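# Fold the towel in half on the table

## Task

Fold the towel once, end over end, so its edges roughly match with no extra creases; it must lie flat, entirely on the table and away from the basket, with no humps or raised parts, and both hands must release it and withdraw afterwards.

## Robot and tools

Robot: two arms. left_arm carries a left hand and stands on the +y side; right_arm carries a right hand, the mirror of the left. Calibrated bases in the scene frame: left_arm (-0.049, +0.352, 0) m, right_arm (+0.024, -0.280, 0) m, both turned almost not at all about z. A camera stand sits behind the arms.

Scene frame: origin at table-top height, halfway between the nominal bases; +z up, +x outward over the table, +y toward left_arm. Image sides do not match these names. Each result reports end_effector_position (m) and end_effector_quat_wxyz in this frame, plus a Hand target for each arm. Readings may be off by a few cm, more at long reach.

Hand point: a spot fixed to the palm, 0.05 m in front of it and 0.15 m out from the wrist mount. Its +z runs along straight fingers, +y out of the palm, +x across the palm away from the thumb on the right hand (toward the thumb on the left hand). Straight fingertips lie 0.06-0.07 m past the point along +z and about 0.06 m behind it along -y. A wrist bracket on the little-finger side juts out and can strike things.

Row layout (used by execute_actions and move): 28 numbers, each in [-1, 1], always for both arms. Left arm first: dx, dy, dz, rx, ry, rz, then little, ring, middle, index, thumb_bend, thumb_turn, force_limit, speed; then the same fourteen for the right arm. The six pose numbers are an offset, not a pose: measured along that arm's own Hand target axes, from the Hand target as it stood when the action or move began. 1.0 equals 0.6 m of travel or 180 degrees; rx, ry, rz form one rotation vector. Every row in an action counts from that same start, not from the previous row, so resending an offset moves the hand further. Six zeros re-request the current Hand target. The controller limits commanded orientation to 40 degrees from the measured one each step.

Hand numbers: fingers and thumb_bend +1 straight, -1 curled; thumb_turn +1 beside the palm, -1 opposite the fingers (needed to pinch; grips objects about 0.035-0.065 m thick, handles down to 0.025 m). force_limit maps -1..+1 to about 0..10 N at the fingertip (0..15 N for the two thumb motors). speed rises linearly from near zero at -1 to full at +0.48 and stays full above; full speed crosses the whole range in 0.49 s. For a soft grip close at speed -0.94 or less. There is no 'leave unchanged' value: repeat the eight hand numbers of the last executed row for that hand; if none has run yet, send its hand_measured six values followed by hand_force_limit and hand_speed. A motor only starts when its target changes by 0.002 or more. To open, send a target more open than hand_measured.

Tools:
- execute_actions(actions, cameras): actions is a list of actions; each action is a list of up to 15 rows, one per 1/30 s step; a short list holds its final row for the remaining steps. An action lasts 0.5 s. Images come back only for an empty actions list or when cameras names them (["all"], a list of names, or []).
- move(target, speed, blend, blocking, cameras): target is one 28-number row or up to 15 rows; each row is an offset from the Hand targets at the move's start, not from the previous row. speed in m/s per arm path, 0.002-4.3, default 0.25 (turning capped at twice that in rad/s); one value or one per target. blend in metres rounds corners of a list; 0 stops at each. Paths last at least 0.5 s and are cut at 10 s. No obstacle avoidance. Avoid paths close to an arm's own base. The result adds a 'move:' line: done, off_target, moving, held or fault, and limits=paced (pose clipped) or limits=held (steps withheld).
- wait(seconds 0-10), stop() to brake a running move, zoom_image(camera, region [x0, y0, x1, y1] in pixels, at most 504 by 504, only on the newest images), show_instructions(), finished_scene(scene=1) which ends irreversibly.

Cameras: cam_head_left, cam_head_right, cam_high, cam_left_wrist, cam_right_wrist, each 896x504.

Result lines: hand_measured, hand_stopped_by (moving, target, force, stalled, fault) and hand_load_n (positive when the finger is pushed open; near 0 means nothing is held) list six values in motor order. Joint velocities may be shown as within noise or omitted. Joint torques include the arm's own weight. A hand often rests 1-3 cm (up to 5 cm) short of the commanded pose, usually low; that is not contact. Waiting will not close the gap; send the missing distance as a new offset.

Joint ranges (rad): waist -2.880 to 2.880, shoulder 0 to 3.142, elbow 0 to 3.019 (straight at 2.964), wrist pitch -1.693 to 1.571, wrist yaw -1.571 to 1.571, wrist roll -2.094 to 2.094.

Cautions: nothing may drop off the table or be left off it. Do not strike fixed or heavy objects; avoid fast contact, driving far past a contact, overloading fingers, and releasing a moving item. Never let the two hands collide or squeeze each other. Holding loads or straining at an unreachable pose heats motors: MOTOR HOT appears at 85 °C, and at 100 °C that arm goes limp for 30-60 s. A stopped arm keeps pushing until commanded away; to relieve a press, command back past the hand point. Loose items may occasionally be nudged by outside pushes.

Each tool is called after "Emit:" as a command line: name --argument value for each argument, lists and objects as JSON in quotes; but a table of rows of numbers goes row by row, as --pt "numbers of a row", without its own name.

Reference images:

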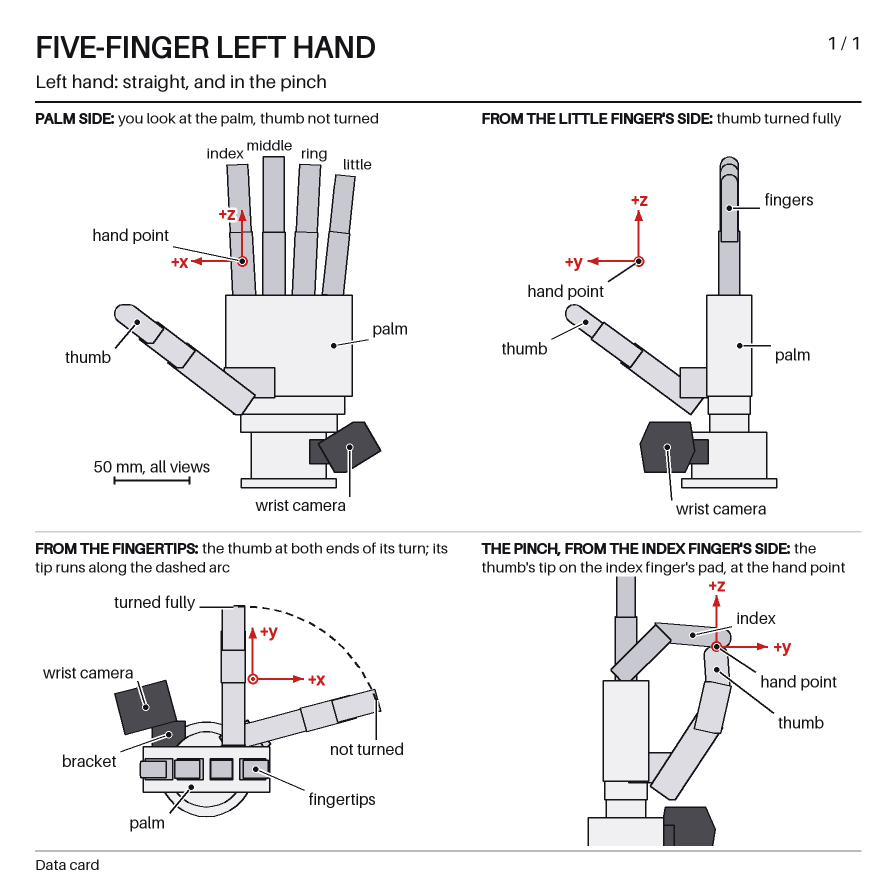

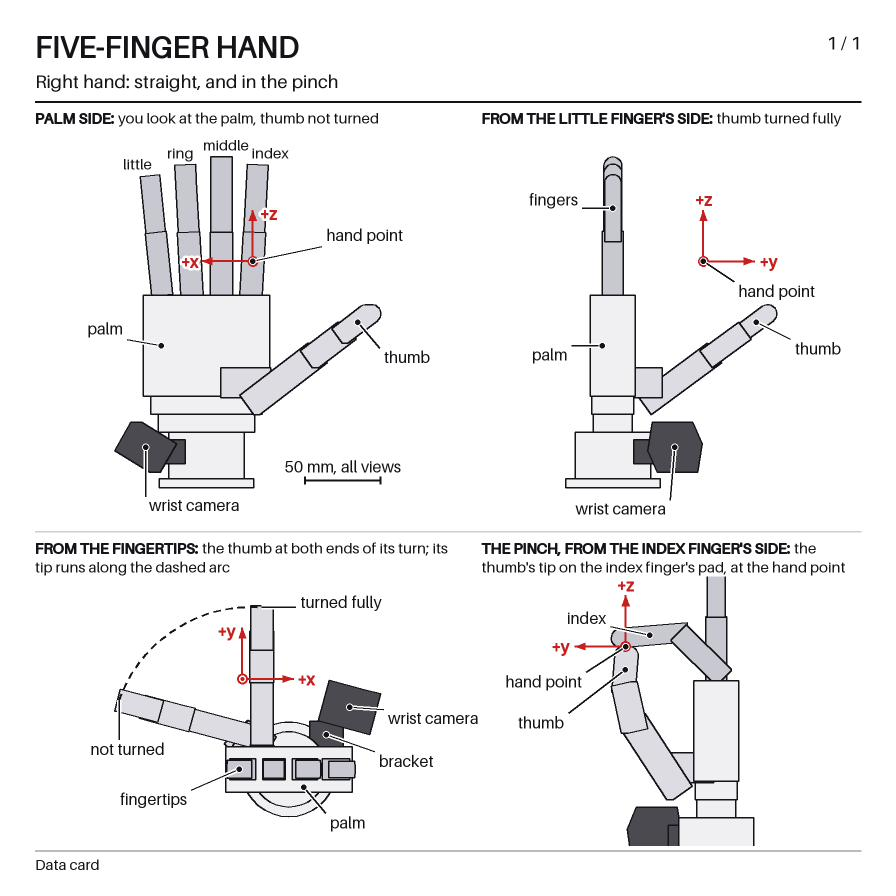

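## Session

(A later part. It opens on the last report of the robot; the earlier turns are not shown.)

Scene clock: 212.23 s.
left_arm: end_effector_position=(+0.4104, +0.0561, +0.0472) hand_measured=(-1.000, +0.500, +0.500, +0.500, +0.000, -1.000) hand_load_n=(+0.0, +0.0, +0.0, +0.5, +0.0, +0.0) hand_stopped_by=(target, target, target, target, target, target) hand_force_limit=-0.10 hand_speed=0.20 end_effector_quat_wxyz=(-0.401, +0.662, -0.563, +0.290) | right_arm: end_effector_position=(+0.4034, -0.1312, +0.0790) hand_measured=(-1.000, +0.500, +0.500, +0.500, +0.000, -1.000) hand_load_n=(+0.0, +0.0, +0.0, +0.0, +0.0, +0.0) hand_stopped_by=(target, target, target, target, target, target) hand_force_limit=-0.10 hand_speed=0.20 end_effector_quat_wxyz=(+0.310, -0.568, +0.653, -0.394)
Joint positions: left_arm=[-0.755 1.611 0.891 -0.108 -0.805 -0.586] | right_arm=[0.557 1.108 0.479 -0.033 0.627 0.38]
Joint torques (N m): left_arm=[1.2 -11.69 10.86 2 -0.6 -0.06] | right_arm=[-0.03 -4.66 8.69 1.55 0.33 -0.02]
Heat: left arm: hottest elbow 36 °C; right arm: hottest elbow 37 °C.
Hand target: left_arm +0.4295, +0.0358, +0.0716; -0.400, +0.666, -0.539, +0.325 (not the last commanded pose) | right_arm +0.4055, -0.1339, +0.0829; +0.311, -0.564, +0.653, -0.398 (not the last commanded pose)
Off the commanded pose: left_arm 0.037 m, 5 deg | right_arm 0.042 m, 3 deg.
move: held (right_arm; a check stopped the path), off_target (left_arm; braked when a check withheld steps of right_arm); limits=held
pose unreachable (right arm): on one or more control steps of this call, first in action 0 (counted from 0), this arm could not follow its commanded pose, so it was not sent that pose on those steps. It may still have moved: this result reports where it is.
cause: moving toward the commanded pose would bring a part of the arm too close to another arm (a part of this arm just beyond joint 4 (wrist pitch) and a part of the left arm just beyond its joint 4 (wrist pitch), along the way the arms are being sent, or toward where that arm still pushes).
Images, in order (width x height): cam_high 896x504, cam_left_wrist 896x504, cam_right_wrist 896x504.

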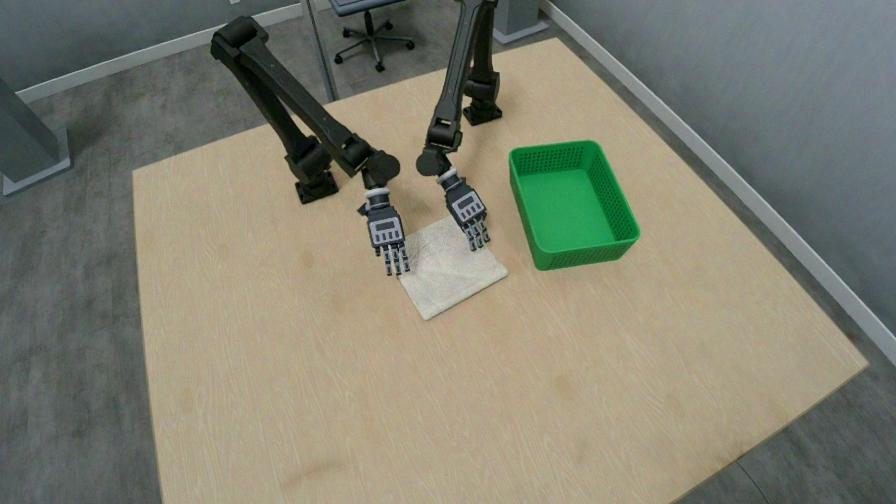

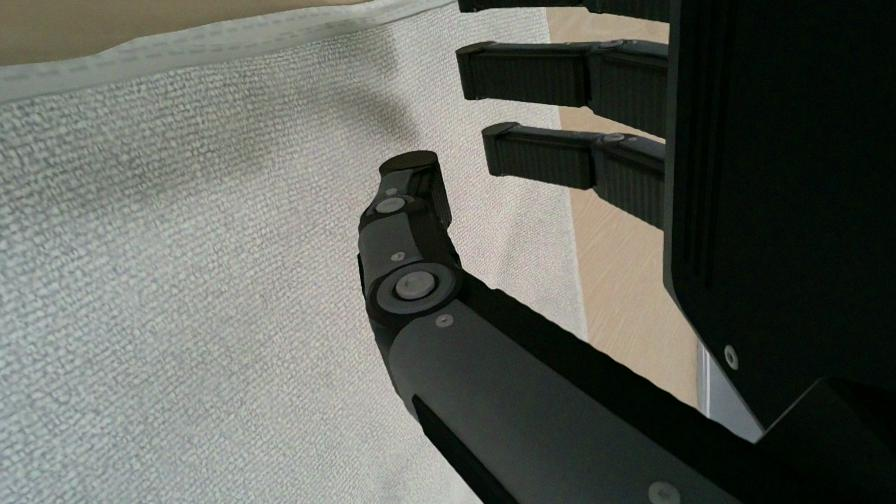

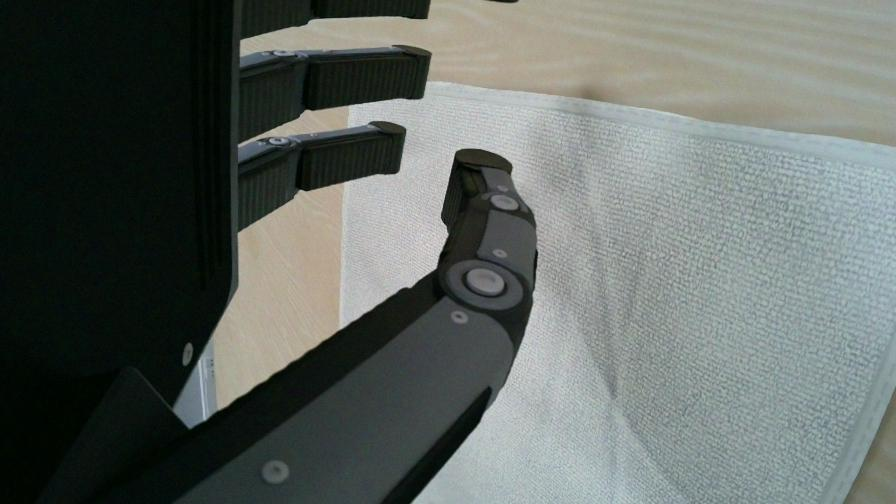

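Emit:
move --target '[-0.0212,0.0547,0.0448,0,0,0, -1,0.5,0.5,0.5,0.0,-1,-0.1,0.2, -0.0114,0.0384,0.0771,0,0,0, -1,0.5,0.5,0.5,0.0,-1,-0.1,0.2]' --cameras '["cam_high"]' --speed 0.12

Emit:
zoom_image --camera "cam_high" --region '[360, 190, 530, 330]'

Scene clock: 215.43 s.
left_arm: end_effector_position=(+0.4283, +0.0501, +0.0272) hand_measured=(-1.000, +0.500, +0.500, +0.500, +0.000, -1.000) hand_load_n=(+0.0, +0.0, +0.0, +0.0, +0.0, +0.0) hand_stopped_by=(target, target, target, target, target, target) hand_force_limit=-0.10 hand_speed=0.20 end_effector_quat_wxyz=(-0.396, +0.669, -0.543, +0.318) | right_arm: end_effector_position=(+0.4293, -0.1291, +0.0392) hand_measured=(-1.000, +0.500, +0.500, +0.500, +0.000, -1.000) hand_load_n=(+0.0, +0.0, +0.0, +0.0, +0.0, +0.0) hand_stopped_by=(target, target, target, target, target, target) hand_force_limit=-0.10 hand_speed=0.20 end_effector_quat_wxyz=(+0.309, -0.567, +0.656, -0.391)
Joint positions: left_arm=[-0.736 1.68 0.878 0.043 -0.79 -0.586] | right_arm=[0.516 1.295 0.479 0.164 0.593 0.358]
Joint torques (N m): left_arm=[2.14 -11.63 7.09 2.11 -0.27 0.16] | right_arm=[-0.85 -4.89 7.28 2.88 0.1 -0.15]
Heat: left arm: hottest elbow 36 °C; right arm: hottest elbow 37 °C.
Hand target: left_arm +0.4352, +0.0501, +0.0301; -0.400, +0.666, -0.539, +0.325 | right_arm +0.4349, -0.1339, +0.0399; +0.311, -0.564, +0.653, -0.398
Off the commanded pose: left_arm 0.007 m, 1 deg | right_arm 0.007 m, 1 deg.
move: done
Images, in order (width x height): cam_high 896x504.

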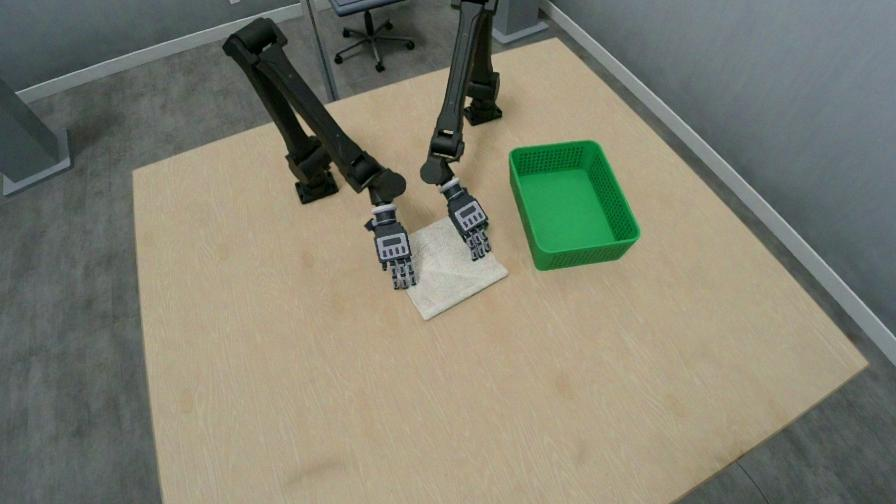

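Scaled by 2.965 from the camera's 896x504 image, which has a finer 1280x720 frame.

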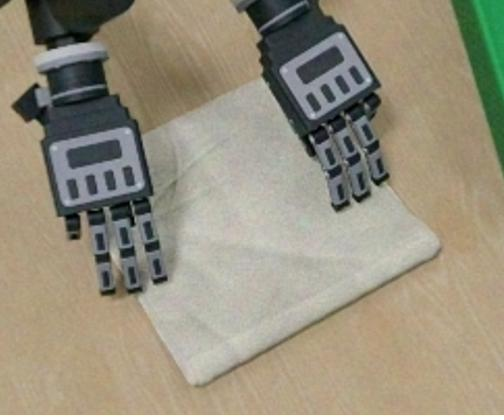

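Emit:
move --target '[0.0309,-0.0150,-0.0251,0,0.1079,0.0574, -1,0.5,0.5,0.5,0.0,-1,-0.1,0.2, -0.0619,-0.0074,-0.0263,0.0048,-0.0967,-0.0543, -1,0.5,0.5,0.5,0.0,-1,-0.1,0.2]' --cameras '["cam_high"]' --speed 0.12

Emit:
zoom_image --camera "cam_high" --region '[360, 190, 530, 330]'

Scene clock: 220.47 s.
left_arm: end_effector_position=(+0.4213, +0.0300, +0.0275) hand_measured=(-1.000, +0.500, +0.500, +0.500, +0.000, -1.000) hand_load_n=(+0.0, +0.5, +0.0, +0.0, +0.0, +0.0) hand_stopped_by=(target, target, target, target, target, target) hand_force_limit=-0.10 hand_speed=0.20 end_effector_quat_wxyz=(+0.321, -0.557, +0.667, -0.377) | right_arm: end_effector_position=(+0.4247, -0.0884, +0.0434) hand_measured=(-1.000, +0.500, +0.500, +0.500, +0.000, -1.000) hand_load_n=(+0.0, +0.0, +0.0, +0.0, +0.0, +0.0) hand_stopped_by=(target, target, target, target, target, target) hand_force_limit=-0.10 hand_speed=0.20 end_effector_quat_wxyz=(-0.368, +0.676, -0.550, +0.326)
Joint positions: left_arm=[-0.669 1.644 0.809 0.241 -0.423 -0.261] | right_arm=[0.484 1.289 0.479 0.243 0.272 0.128]
Joint torques (N m): left_arm=[2.08 -13.63 6.82 2.45 -0.11 0.17] | right_arm=[-0.73 -6.36 6.75 3.1 -0.04 -0.14]
Heat: left arm: hottest elbow 36 °C; right arm: hottest elbow 36 °C.
Hand target: left_arm +0.4300, +0.0300, +0.0451; +0.331, -0.551, +0.656, -0.395 | right_arm +0.4299, -0.0949, +0.0498; -0.375, +0.669, -0.545, +0.338
Off the commanded pose: left_arm 0.020 m, 3 deg | right_arm 0.011 m, 2 deg.
move: off_target (left_arm, right_arm)
Images, in order (width x height): cam_high 896x504.

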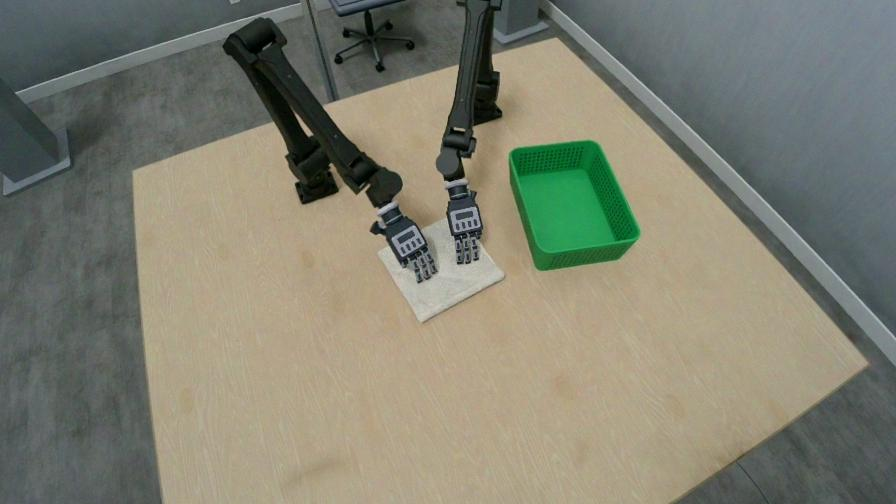

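Scaled by 2.965 from the camera's 896x504 image, which has a finer 1280x720 frame.

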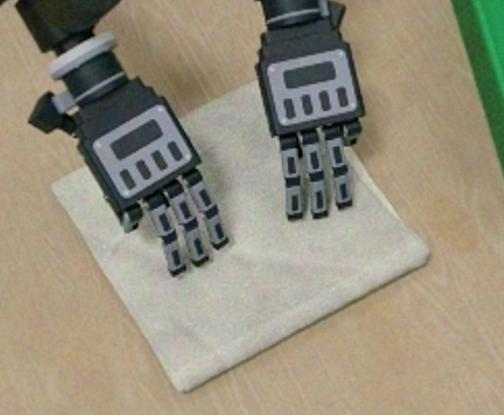

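Emit:
move --pt "-0.0043 0.0370 0.0476 0 0 0 -1 0.5 0.5 0.5 0.0 -1 -0.1 0.2 0.0021 0.0345 0.0476 0 0 0 -1 0.5 0.5 0.5 0.0 -1 -0.1 0.2" --pt "-0.0174 0.0023 0.1128 0 0 0 -1 0.5 0.5 0.5 0.0 -1 -0.1 0.2 0.0155 -0.0012 0.1122 0 0 0 -1 0.5 0.5 0.5 0.0 -1 -0.1 0.2" --cameras '["cam_high","cam_left_wrist","cam_right_wrist"]' --speed 0.08

Emit:
zoom_image --camera "cam_high" --region '[360, 190, 530, 330]'

Scene clock: 225.37 s.
left_arm: end_effector_position=(+0.4813, +0.0280, +0.0214) hand_measured=(-1.000, +0.500, +0.500, +0.500, +0.000, -1.000) hand_load_n=(+0.0, +0.0, +0.5, -0.5, +0.0, +0.0) hand_stopped_by=(target, target, target, target, target, target) hand_force_limit=-0.10 hand_speed=0.20 end_effector_quat_wxyz=(+0.326, -0.554, +0.650, -0.407) | right_arm: end_effector_position=(+0.4817, -0.0876, +0.0300) hand_measured=(-1.000, +0.500, +0.500, +0.500, +0.000, -1.000) hand_load_n=(+0.0, +0.0, +1.0, +0.0, +0.0, +0.5) hand_stopped_by=(target, target, target, target, target, target) hand_force_limit=-0.10 hand_speed=0.20 end_effector_quat_wxyz=(-0.391, +0.662, -0.546, +0.333)
Joint positions: left_arm=[-0.593 1.764 0.901 0.353 -0.356 -0.223] | right_arm=[0.409 1.475 0.56 0.411 0.205 0.095]
Joint torques (N m): left_arm=[2.2 -10.7 8.88 0.85 -0.07 0.21] | right_arm=[-0.91 -4.89 8.47 1.89 -0.03 -0.19]
Heat: left arm: hottest elbow 36 °C; right arm: hottest elbow 36 °C.
Hand target: left_arm +0.4902, +0.0300, +0.0123; +0.331, -0.551, +0.656, -0.395 | right_arm +0.4901, -0.0950, +0.0181; -0.375, +0.669, -0.545, +0.338
Off the commanded pose: left_arm 0.013 m, 2 deg | right_arm 0.016 m, 2 deg.
move: off_target (left_arm, right_arm)
Images, in order (width x height): cam_high 896x504, cam_left_wrist 896x504, cam_right_wrist 896x504.

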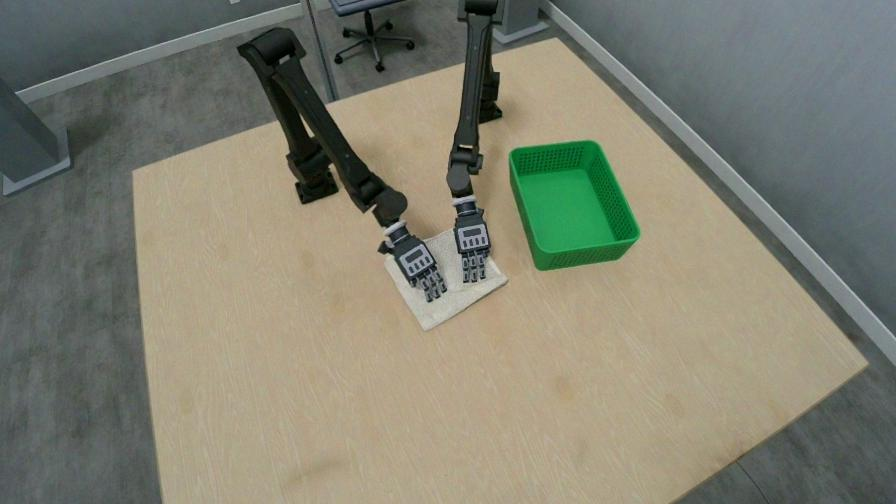

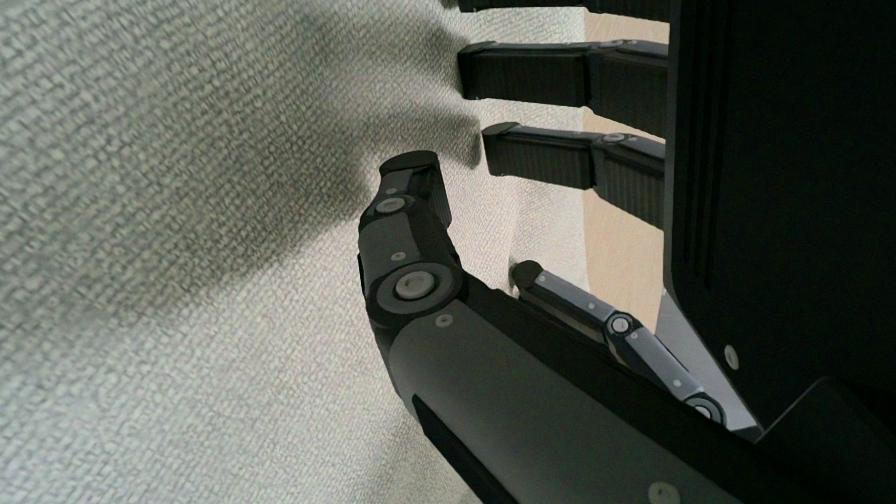

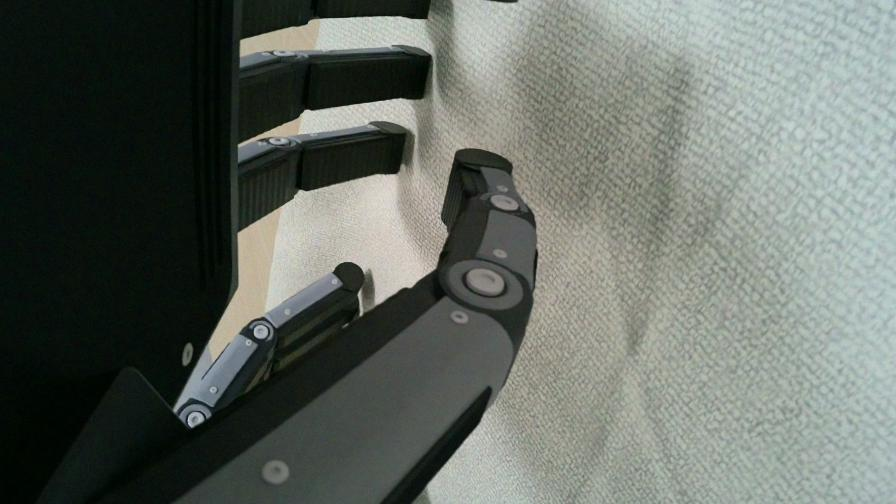

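Scaled by 2.965 from the camera's 896x504 image, which has a finer 1280x720 frame.

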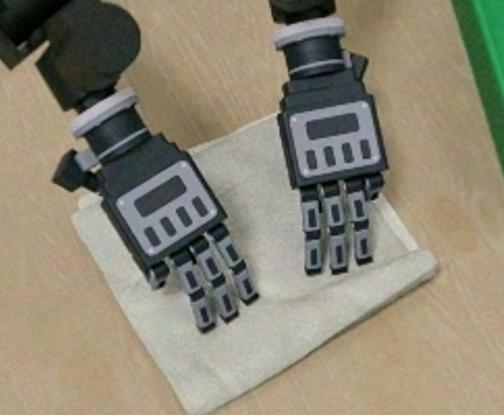

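Emit:
move --pt "0 -0.1472 -0.0783 0 0 0 -1 0.5 0.5 0.5 0.0 -1 -0.1 0.2 0 -0.145 -0.0815 0 0 0 -1 0.5 0.5 0.5 0.0 -1 -0.1 0.2" --pt "-0.197 -0.28 -0.33 0 0 0 -1 0.5 0.5 0.5 0.0 -1 -0.1 0.2 0.197 -0.28 -0.33 0 0 0 -1 0.5 0.5 0.5 0.0 -1 -0.1 0.2" --cameras '["all"]' --speed 0.2

Emit:
zoom_image --camera "cam_high" --region '[360, 190, 530, 330]'

Emit:
zoom_image --camera "cam_head_right" --region '[350, 170, 470, 270]'

Emit:
zoom_image --camera "cam_head_left" --region '[350, 170, 470, 270]'

Scene clock: 230.17 s.
left_arm: end_effector_position=(+0.4131, +0.1614, +0.2480) hand_measured=(-1.000, +0.500, +0.500, +0.500, +0.000, -1.000) hand_load_n=(+0.0, +0.0, +0.0, +0.0, +0.5, +0.0) hand_stopped_by=(target, target, target, target, target, target) hand_force_limit=-0.10 hand_speed=0.20 end_effector_quat_wxyz=(+0.325, -0.556, +0.654, -0.397) | right_arm: end_effector_position=(+0.4108, -0.2142, +0.2398) hand_measured=(-1.000, +0.500, +0.500, +0.500, +0.000, -1.000) hand_load_n=(+0.0, +0.0, +0.0, +0.0, +0.0, +0.0) hand_stopped_by=(target, target, target, target, target, target) hand_force_limit=-0.10 hand_speed=0.20 end_effector_quat_wxyz=(-0.366, +0.671, -0.558, +0.324)
Joint positions: left_arm=[-0.388 1.108 0.92 -0.315 -0.182 -0.118] | right_arm=[0.07 0.826 0.767 -0.492 -0.071 -0.076]
Joint torques (N m): left_arm=[1.67 -6.48 10.52 1.03 -0.01 0.17] | right_arm=[-0.44 -2.67 14.98 1.29 -0.18 -0.14]
Heat: left arm: hottest elbow 36 °C; right arm: hottest elbow 37 °C.
Hand target: left_arm +0.4158, +0.1632, +0.2533; +0.331, -0.551, +0.656, -0.395 | right_arm +0.4201, -0.2168, +0.2663; -0.375, +0.669, -0.545, +0.338
Off the commanded pose: left_arm 0.006 m, 1 deg | right_arm 0.028 m, 2 deg.
move: off_target (right_arm)

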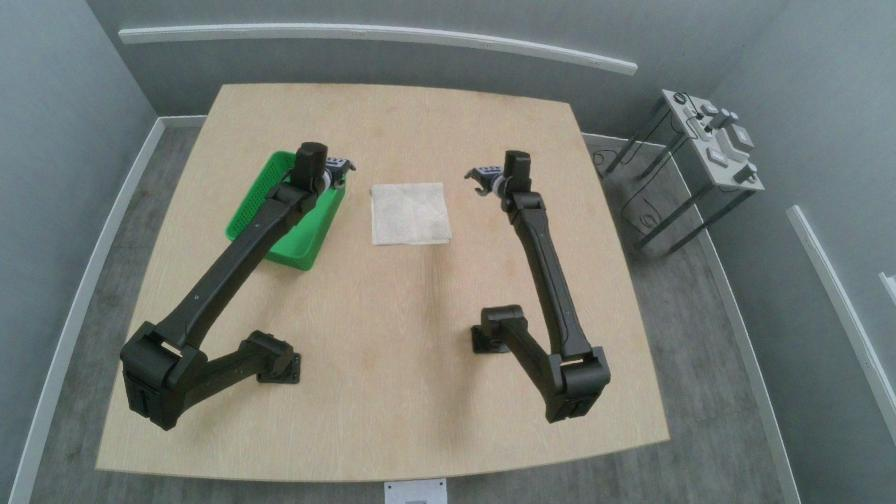

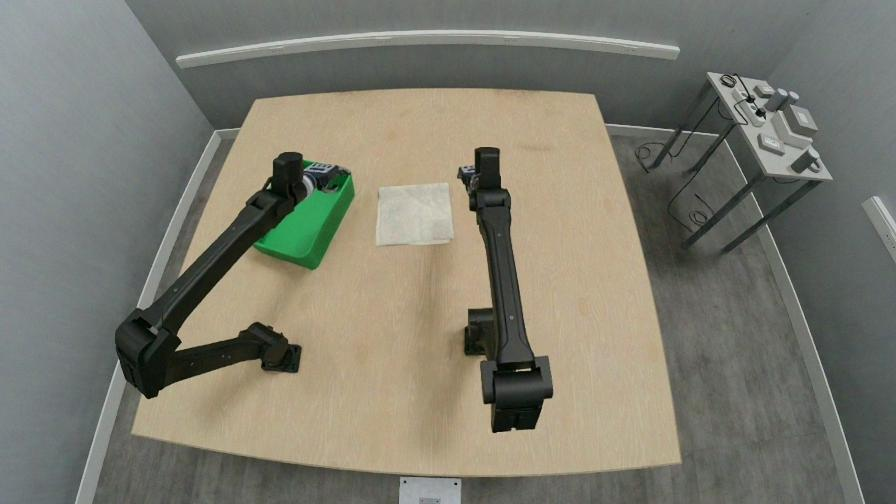

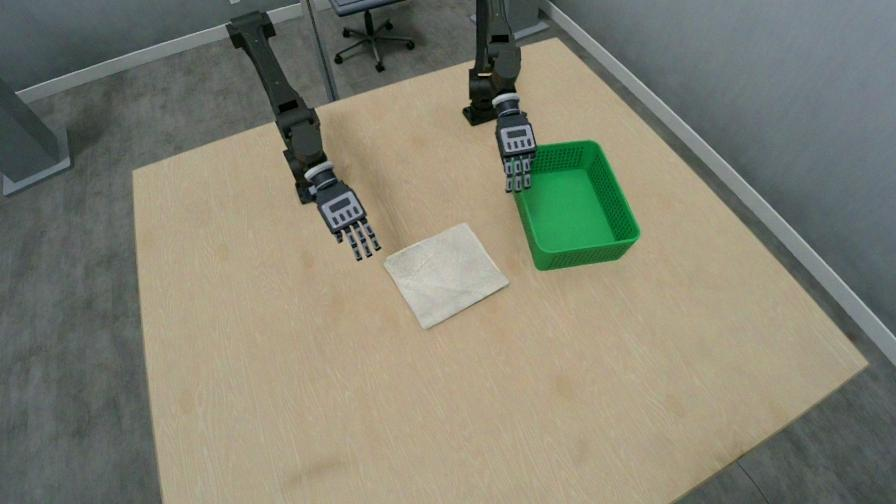

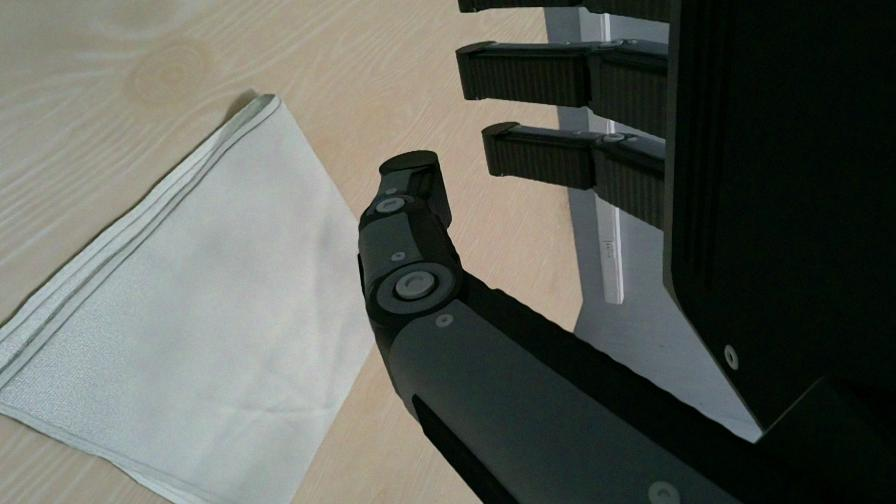

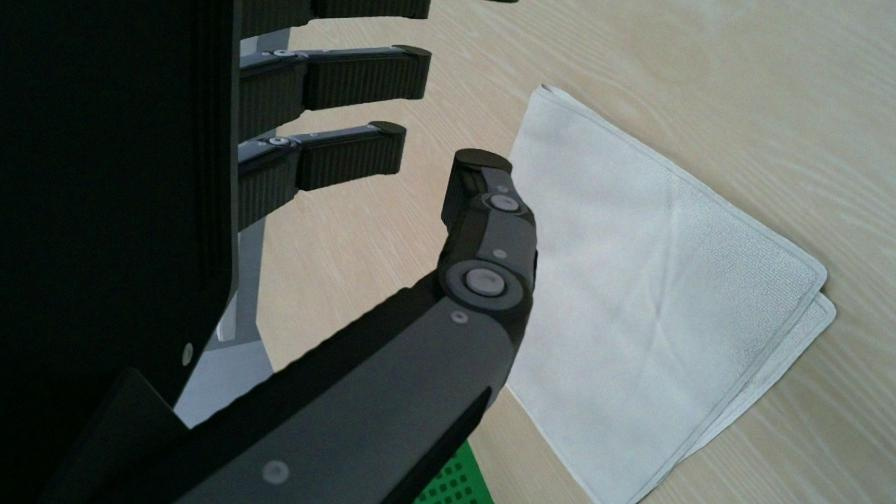

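Scaled by 2.965 from the camera's 896x504 image, which has a finer 1280x720 frame.

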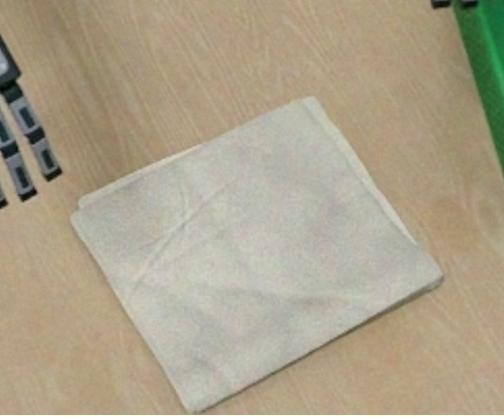

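Scaled by 4.200 from the camera's 896x504 image, which has a finer 1280x720 frame.

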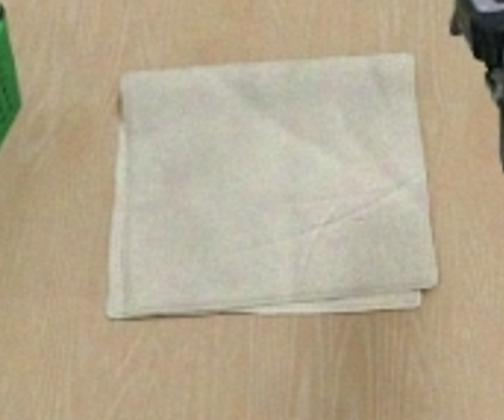

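Scaled by 4.200 from the camera's 896x504 image, which has a finer 1280x720 frame.

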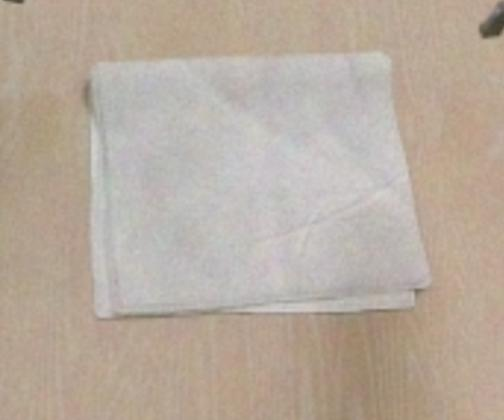

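Emit:
move --pt "0.2442 0.3123 0.0979 0 0 0 -1 0.5 0.5 0.5 0.0 -1 -0.1 0.2 -0.2322 0.3144 0.1051 0 0 0 -1 0.5 0.5 0.5 0.0 -1 -0.1 0.2" --pt "0.2442 0.3829 0.1355 0 0 0 -1 0.5 0.5 0.5 0.0 -1 -0.1 0.2 -0.2355 0.3797 0.1418 0 0 0 -1 0.5 0.5 0.5 0.0 -1 -0.1 0.2" --cameras '["cam_high","cam_left_wrist","cam_right_wrist"]' --speed '[0.2,0.08]'

Emit:
zoom_image --camera "cam_high" --region '[360, 190, 530, 330]'

Scene clock: 237.17 s.
left_arm: end_effector_position=(+0.3551, +0.0238, +0.0210) hand_measured=(-1.000, +0.500, +0.500, +0.500, +0.000, -1.000) hand_load_n=(+0.0, +0.0, +0.0, +0.0, +0.0, +0.0) hand_stopped_by=(target, target, target, target, target, target) hand_force_limit=-0.10 hand_speed=0.20 end_effector_quat_wxyz=(+0.331, -0.548, +0.658, -0.396) | right_arm: end_effector_position=(+0.3668, -0.0944, +0.0314) hand_measured=(-1.000, +0.500, +0.500, +0.500, +0.000, -1.000) hand_load_n=(+0.0, +0.0, +0.5, +0.0, +0.0, +0.0) hand_stopped_by=(target, target, target, target, target, target) hand_force_limit=-0.10 hand_speed=0.20 end_effector_quat_wxyz=(-0.379, +0.669, -0.541, +0.343)
Joint positions: left_arm=[-0.793 1.57 0.649 0.348 -0.534 -0.315] | right_arm=[0.587 1.166 0.309 0.316 0.375 0.161]
Joint torques (N m): left_arm=[1.73 -7.88 5.72 2.1 -0.14 -0.07] | right_arm=[1.38 -2.32 5.68 2.74 0.24 0.13]
Heat: left arm: hottest elbow 36 °C; right arm: hottest elbow 38 °C.
Hand target: left_arm +0.3551, +0.0250, +0.0122; +0.331, -0.551, +0.656, -0.395 | right_arm +0.3601, -0.0947, +0.0202; -0.375, +0.669, -0.545, +0.338
Off the commanded pose: left_arm 0.009 m, 0 deg | right_arm 0.013 m, 1 deg.
move: off_target (right_arm)
Images, in order (width x height): cam_high 896x504, cam_left_wrist 896x504, cam_right_wrist 896x504.

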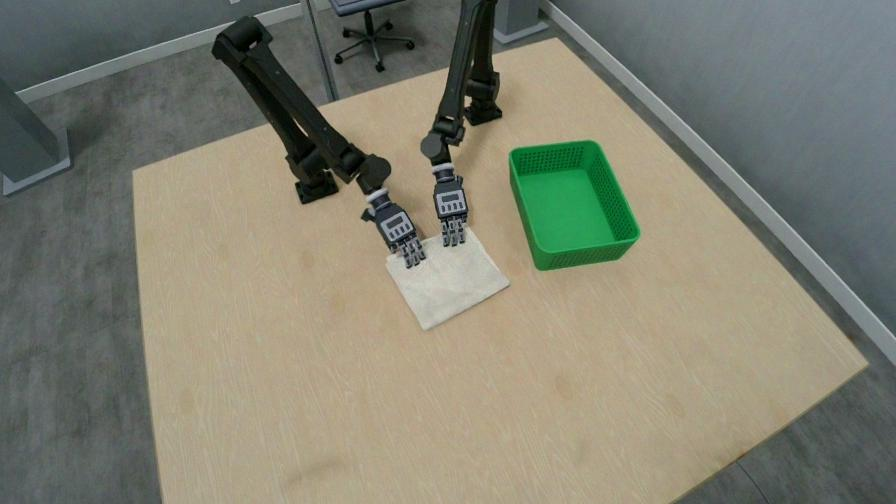

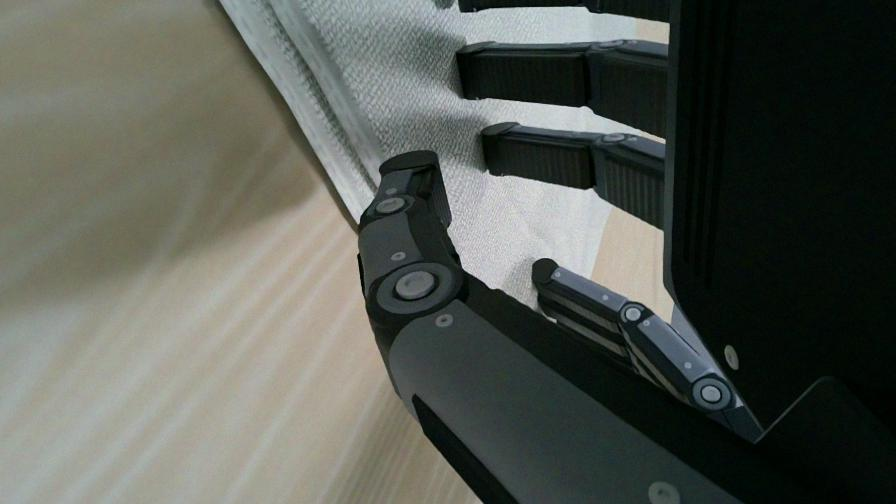

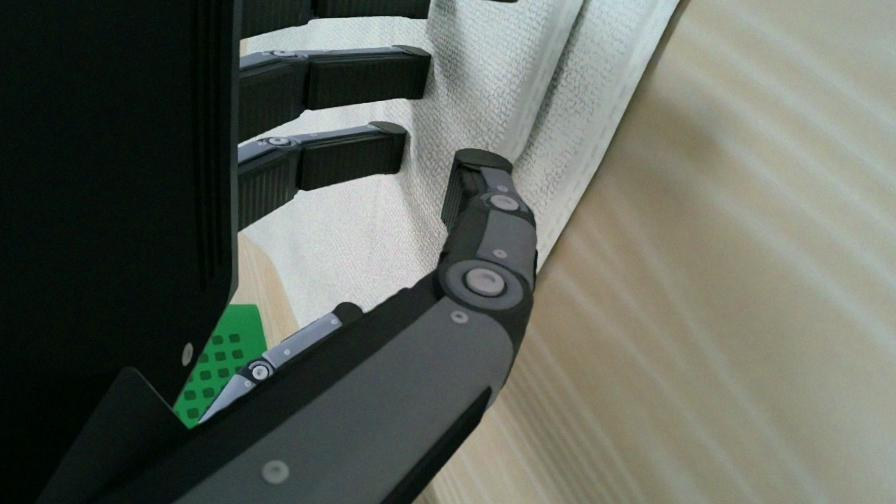

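Scaled by 2.965 from the camera's 896x504 image, which has a finer 1280x720 frame.

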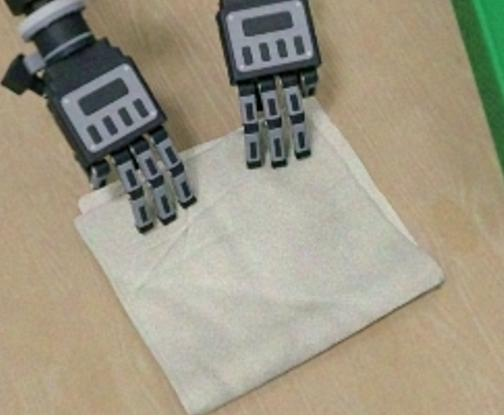

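Emit:
move --pt "-0.0212 0.0113 -0.0212 0 0 0 -1 0.5 0.5 0.5 0.0 -1 -0.1 0.2 -0.0293 0.0096 -0.0196 0 0 0 -1 0.5 0.5 0.5 0.0 -1 -0.1 0.2" --pt "-0.0212 -0.077 -0.0682 0 0 0 -1 0.5 0.5 0.5 0.0 -1 -0.1 0.2 -0.025 -0.0774 -0.0685 0 0 0 -1 0.5 0.5 0.5 0.0 -1 -0.1 0.2" --pt "-0.23 -0.27 -0.18 0 0 0 -1 0.5 0.5 0.5 0.0 -1 -0.1 0.2 0.23 -0.27 -0.18 0 0 0 -1 0.5 0.5 0.5 0.0 -1 -0.1 0.2" --cameras '["all"]' --speed '[0.04,0.12,0.25]'

Emit:
zoom_image --camera "cam_high" --region '[360, 190, 530, 330]'

Emit:
zoom_image --camera "cam_head_right" --region '[350, 170, 470, 270]'

Emit:
zoom_image --camera "cam_head_left" --region '[350, 170, 470, 270]'

Scene clock: 243.70 s.
left_arm: end_effector_position=(+0.3477, +0.1684, +0.1805) hand_measured=(-1.000, +0.500, +0.500, +0.500, +0.000, -1.000) hand_load_n=(+0.0, +0.0, +0.0, +0.0, +0.0, +0.0) hand_stopped_by=(target, target, target, target, target, target) hand_force_limit=-0.10 hand_speed=0.20 end_effector_quat_wxyz=(+0.319, -0.561, +0.661, -0.382) | right_arm: end_effector_position=(+0.3598, -0.2228, +0.1937) hand_measured=(-1.000, +0.500, +0.500, +0.500, +0.000, -1.000) hand_load_n=(+0.0, +0.0, +0.0, -0.5, +0.5, +0.0) hand_stopped_by=(target, target, target, target, target, target) hand_force_limit=-0.10 hand_speed=0.20 end_effector_quat_wxyz=(-0.366, +0.670, -0.558, +0.324)
Joint positions: left_arm=[-0.452 0.984 0.679 -0.239 -0.241 -0.151] | right_arm=[0.046 0.66 0.581 -0.474 -0.091 -0.086]
Joint torques (N m): left_arm=[1.67 -4.54 13.09 0.99 -0.04 0.17] | right_arm=[-0.26 -0.97 14.87 1.35 -0.19 -0.12]
Heat: left arm: hottest elbow 36 °C; right arm: hottest elbow 38 °C.
Hand target: left_arm +0.3599, +0.1644, +0.2060; +0.331, -0.551, +0.656, -0.395 | right_arm +0.3685, -0.2247, +0.2202; -0.375, +0.669, -0.545, +0.338
Off the commanded pose: left_arm 0.028 m, 2 deg | right_arm 0.028 m, 2 deg.
move: off_target (left_arm, right_arm)

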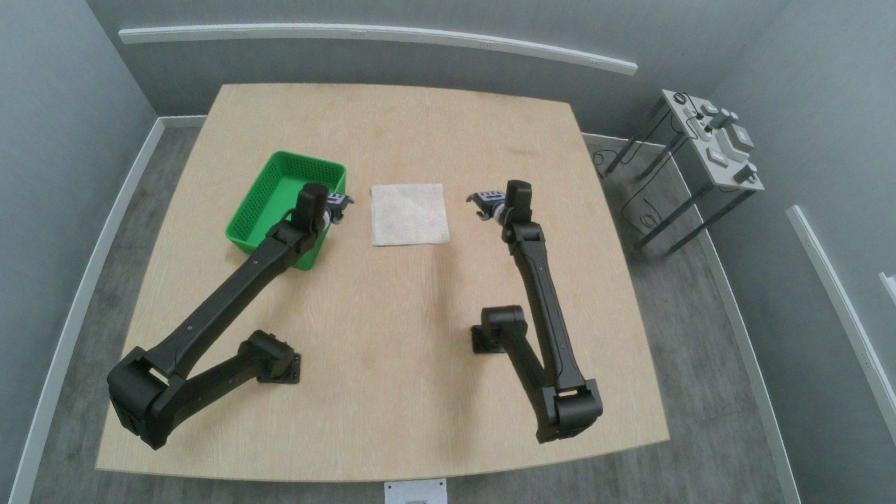

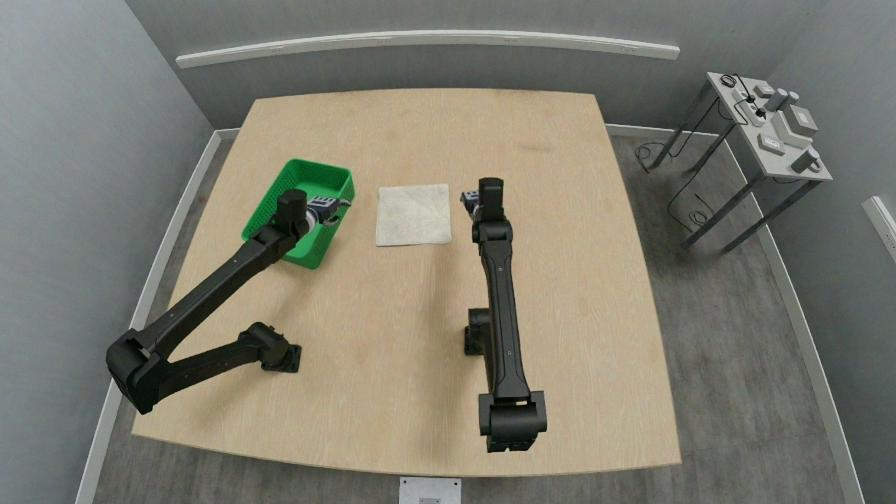

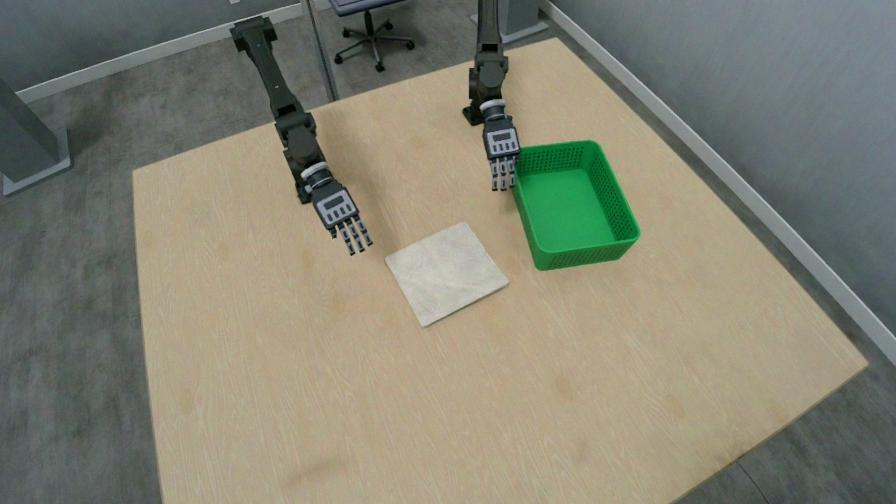

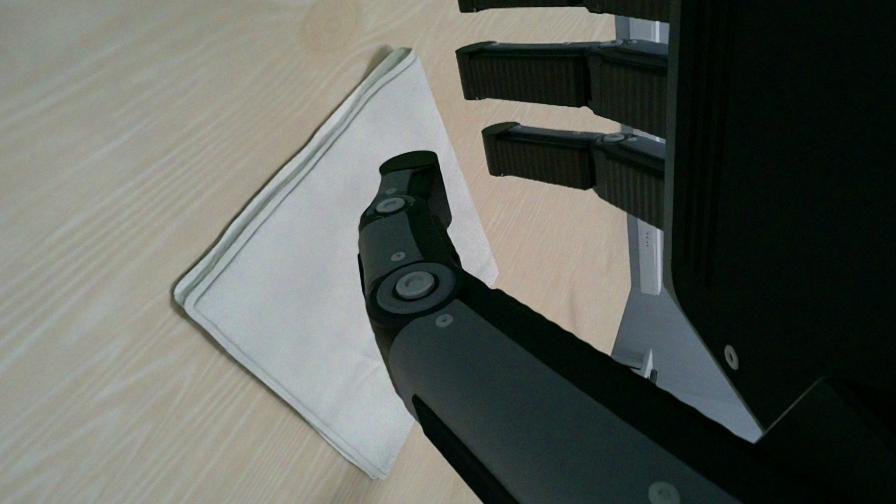

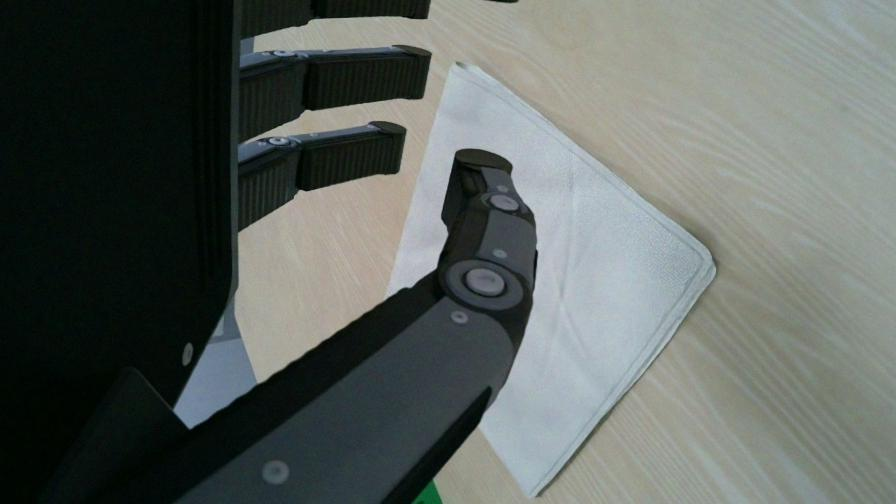

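Scaled by 2.965 from the camera's 896x504 image, which has a finer 1280x720 frame.

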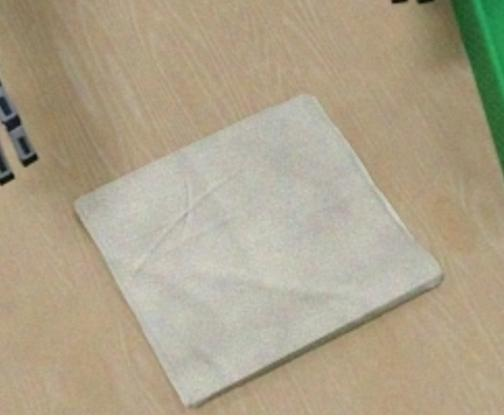

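Scaled by 4.200 from the camera's 896x504 image, which has a finer 1280x720 frame.

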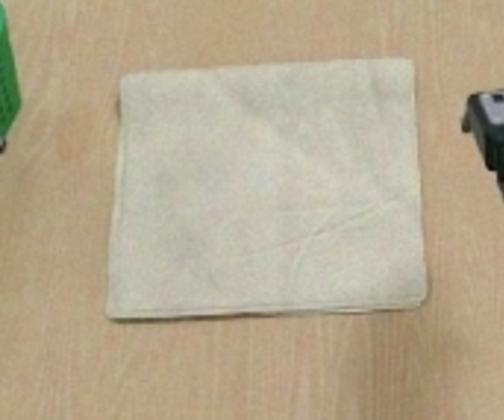

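Scaled by 4.200 from the camera's 896x504 image, which has a finer 1280x720 frame.

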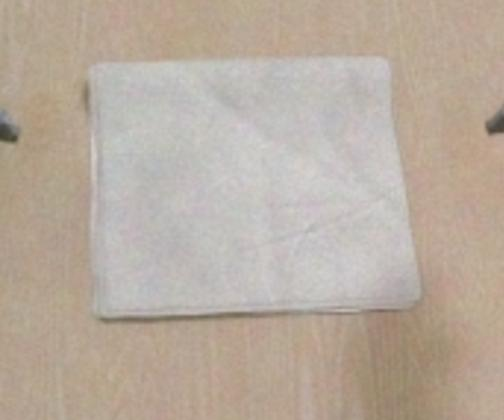

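Emit:
zoom_image --camera "cam_left_wrist" --region '[160, 30, 500, 300]'

Emit:
zoom_image --camera "cam_right_wrist" --region '[400, 40, 740, 310]'

Scaled by 1.482 from the camera's 896x504 image, which has a finer 1280x720 frame.

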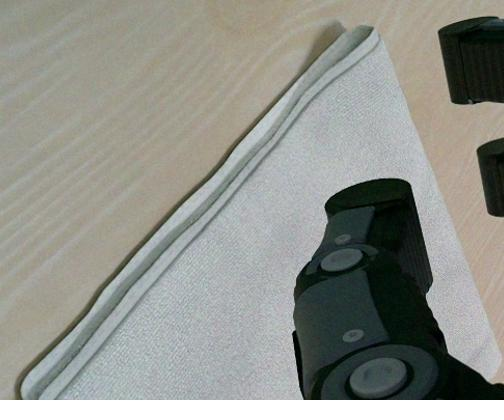

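Scaled by 1.482 from the camera's 896x504 image, which has a finer 1280x720 frame.

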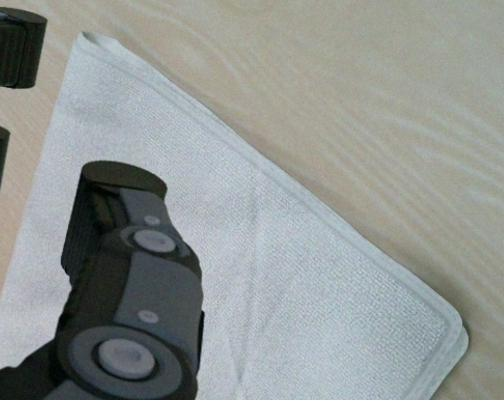

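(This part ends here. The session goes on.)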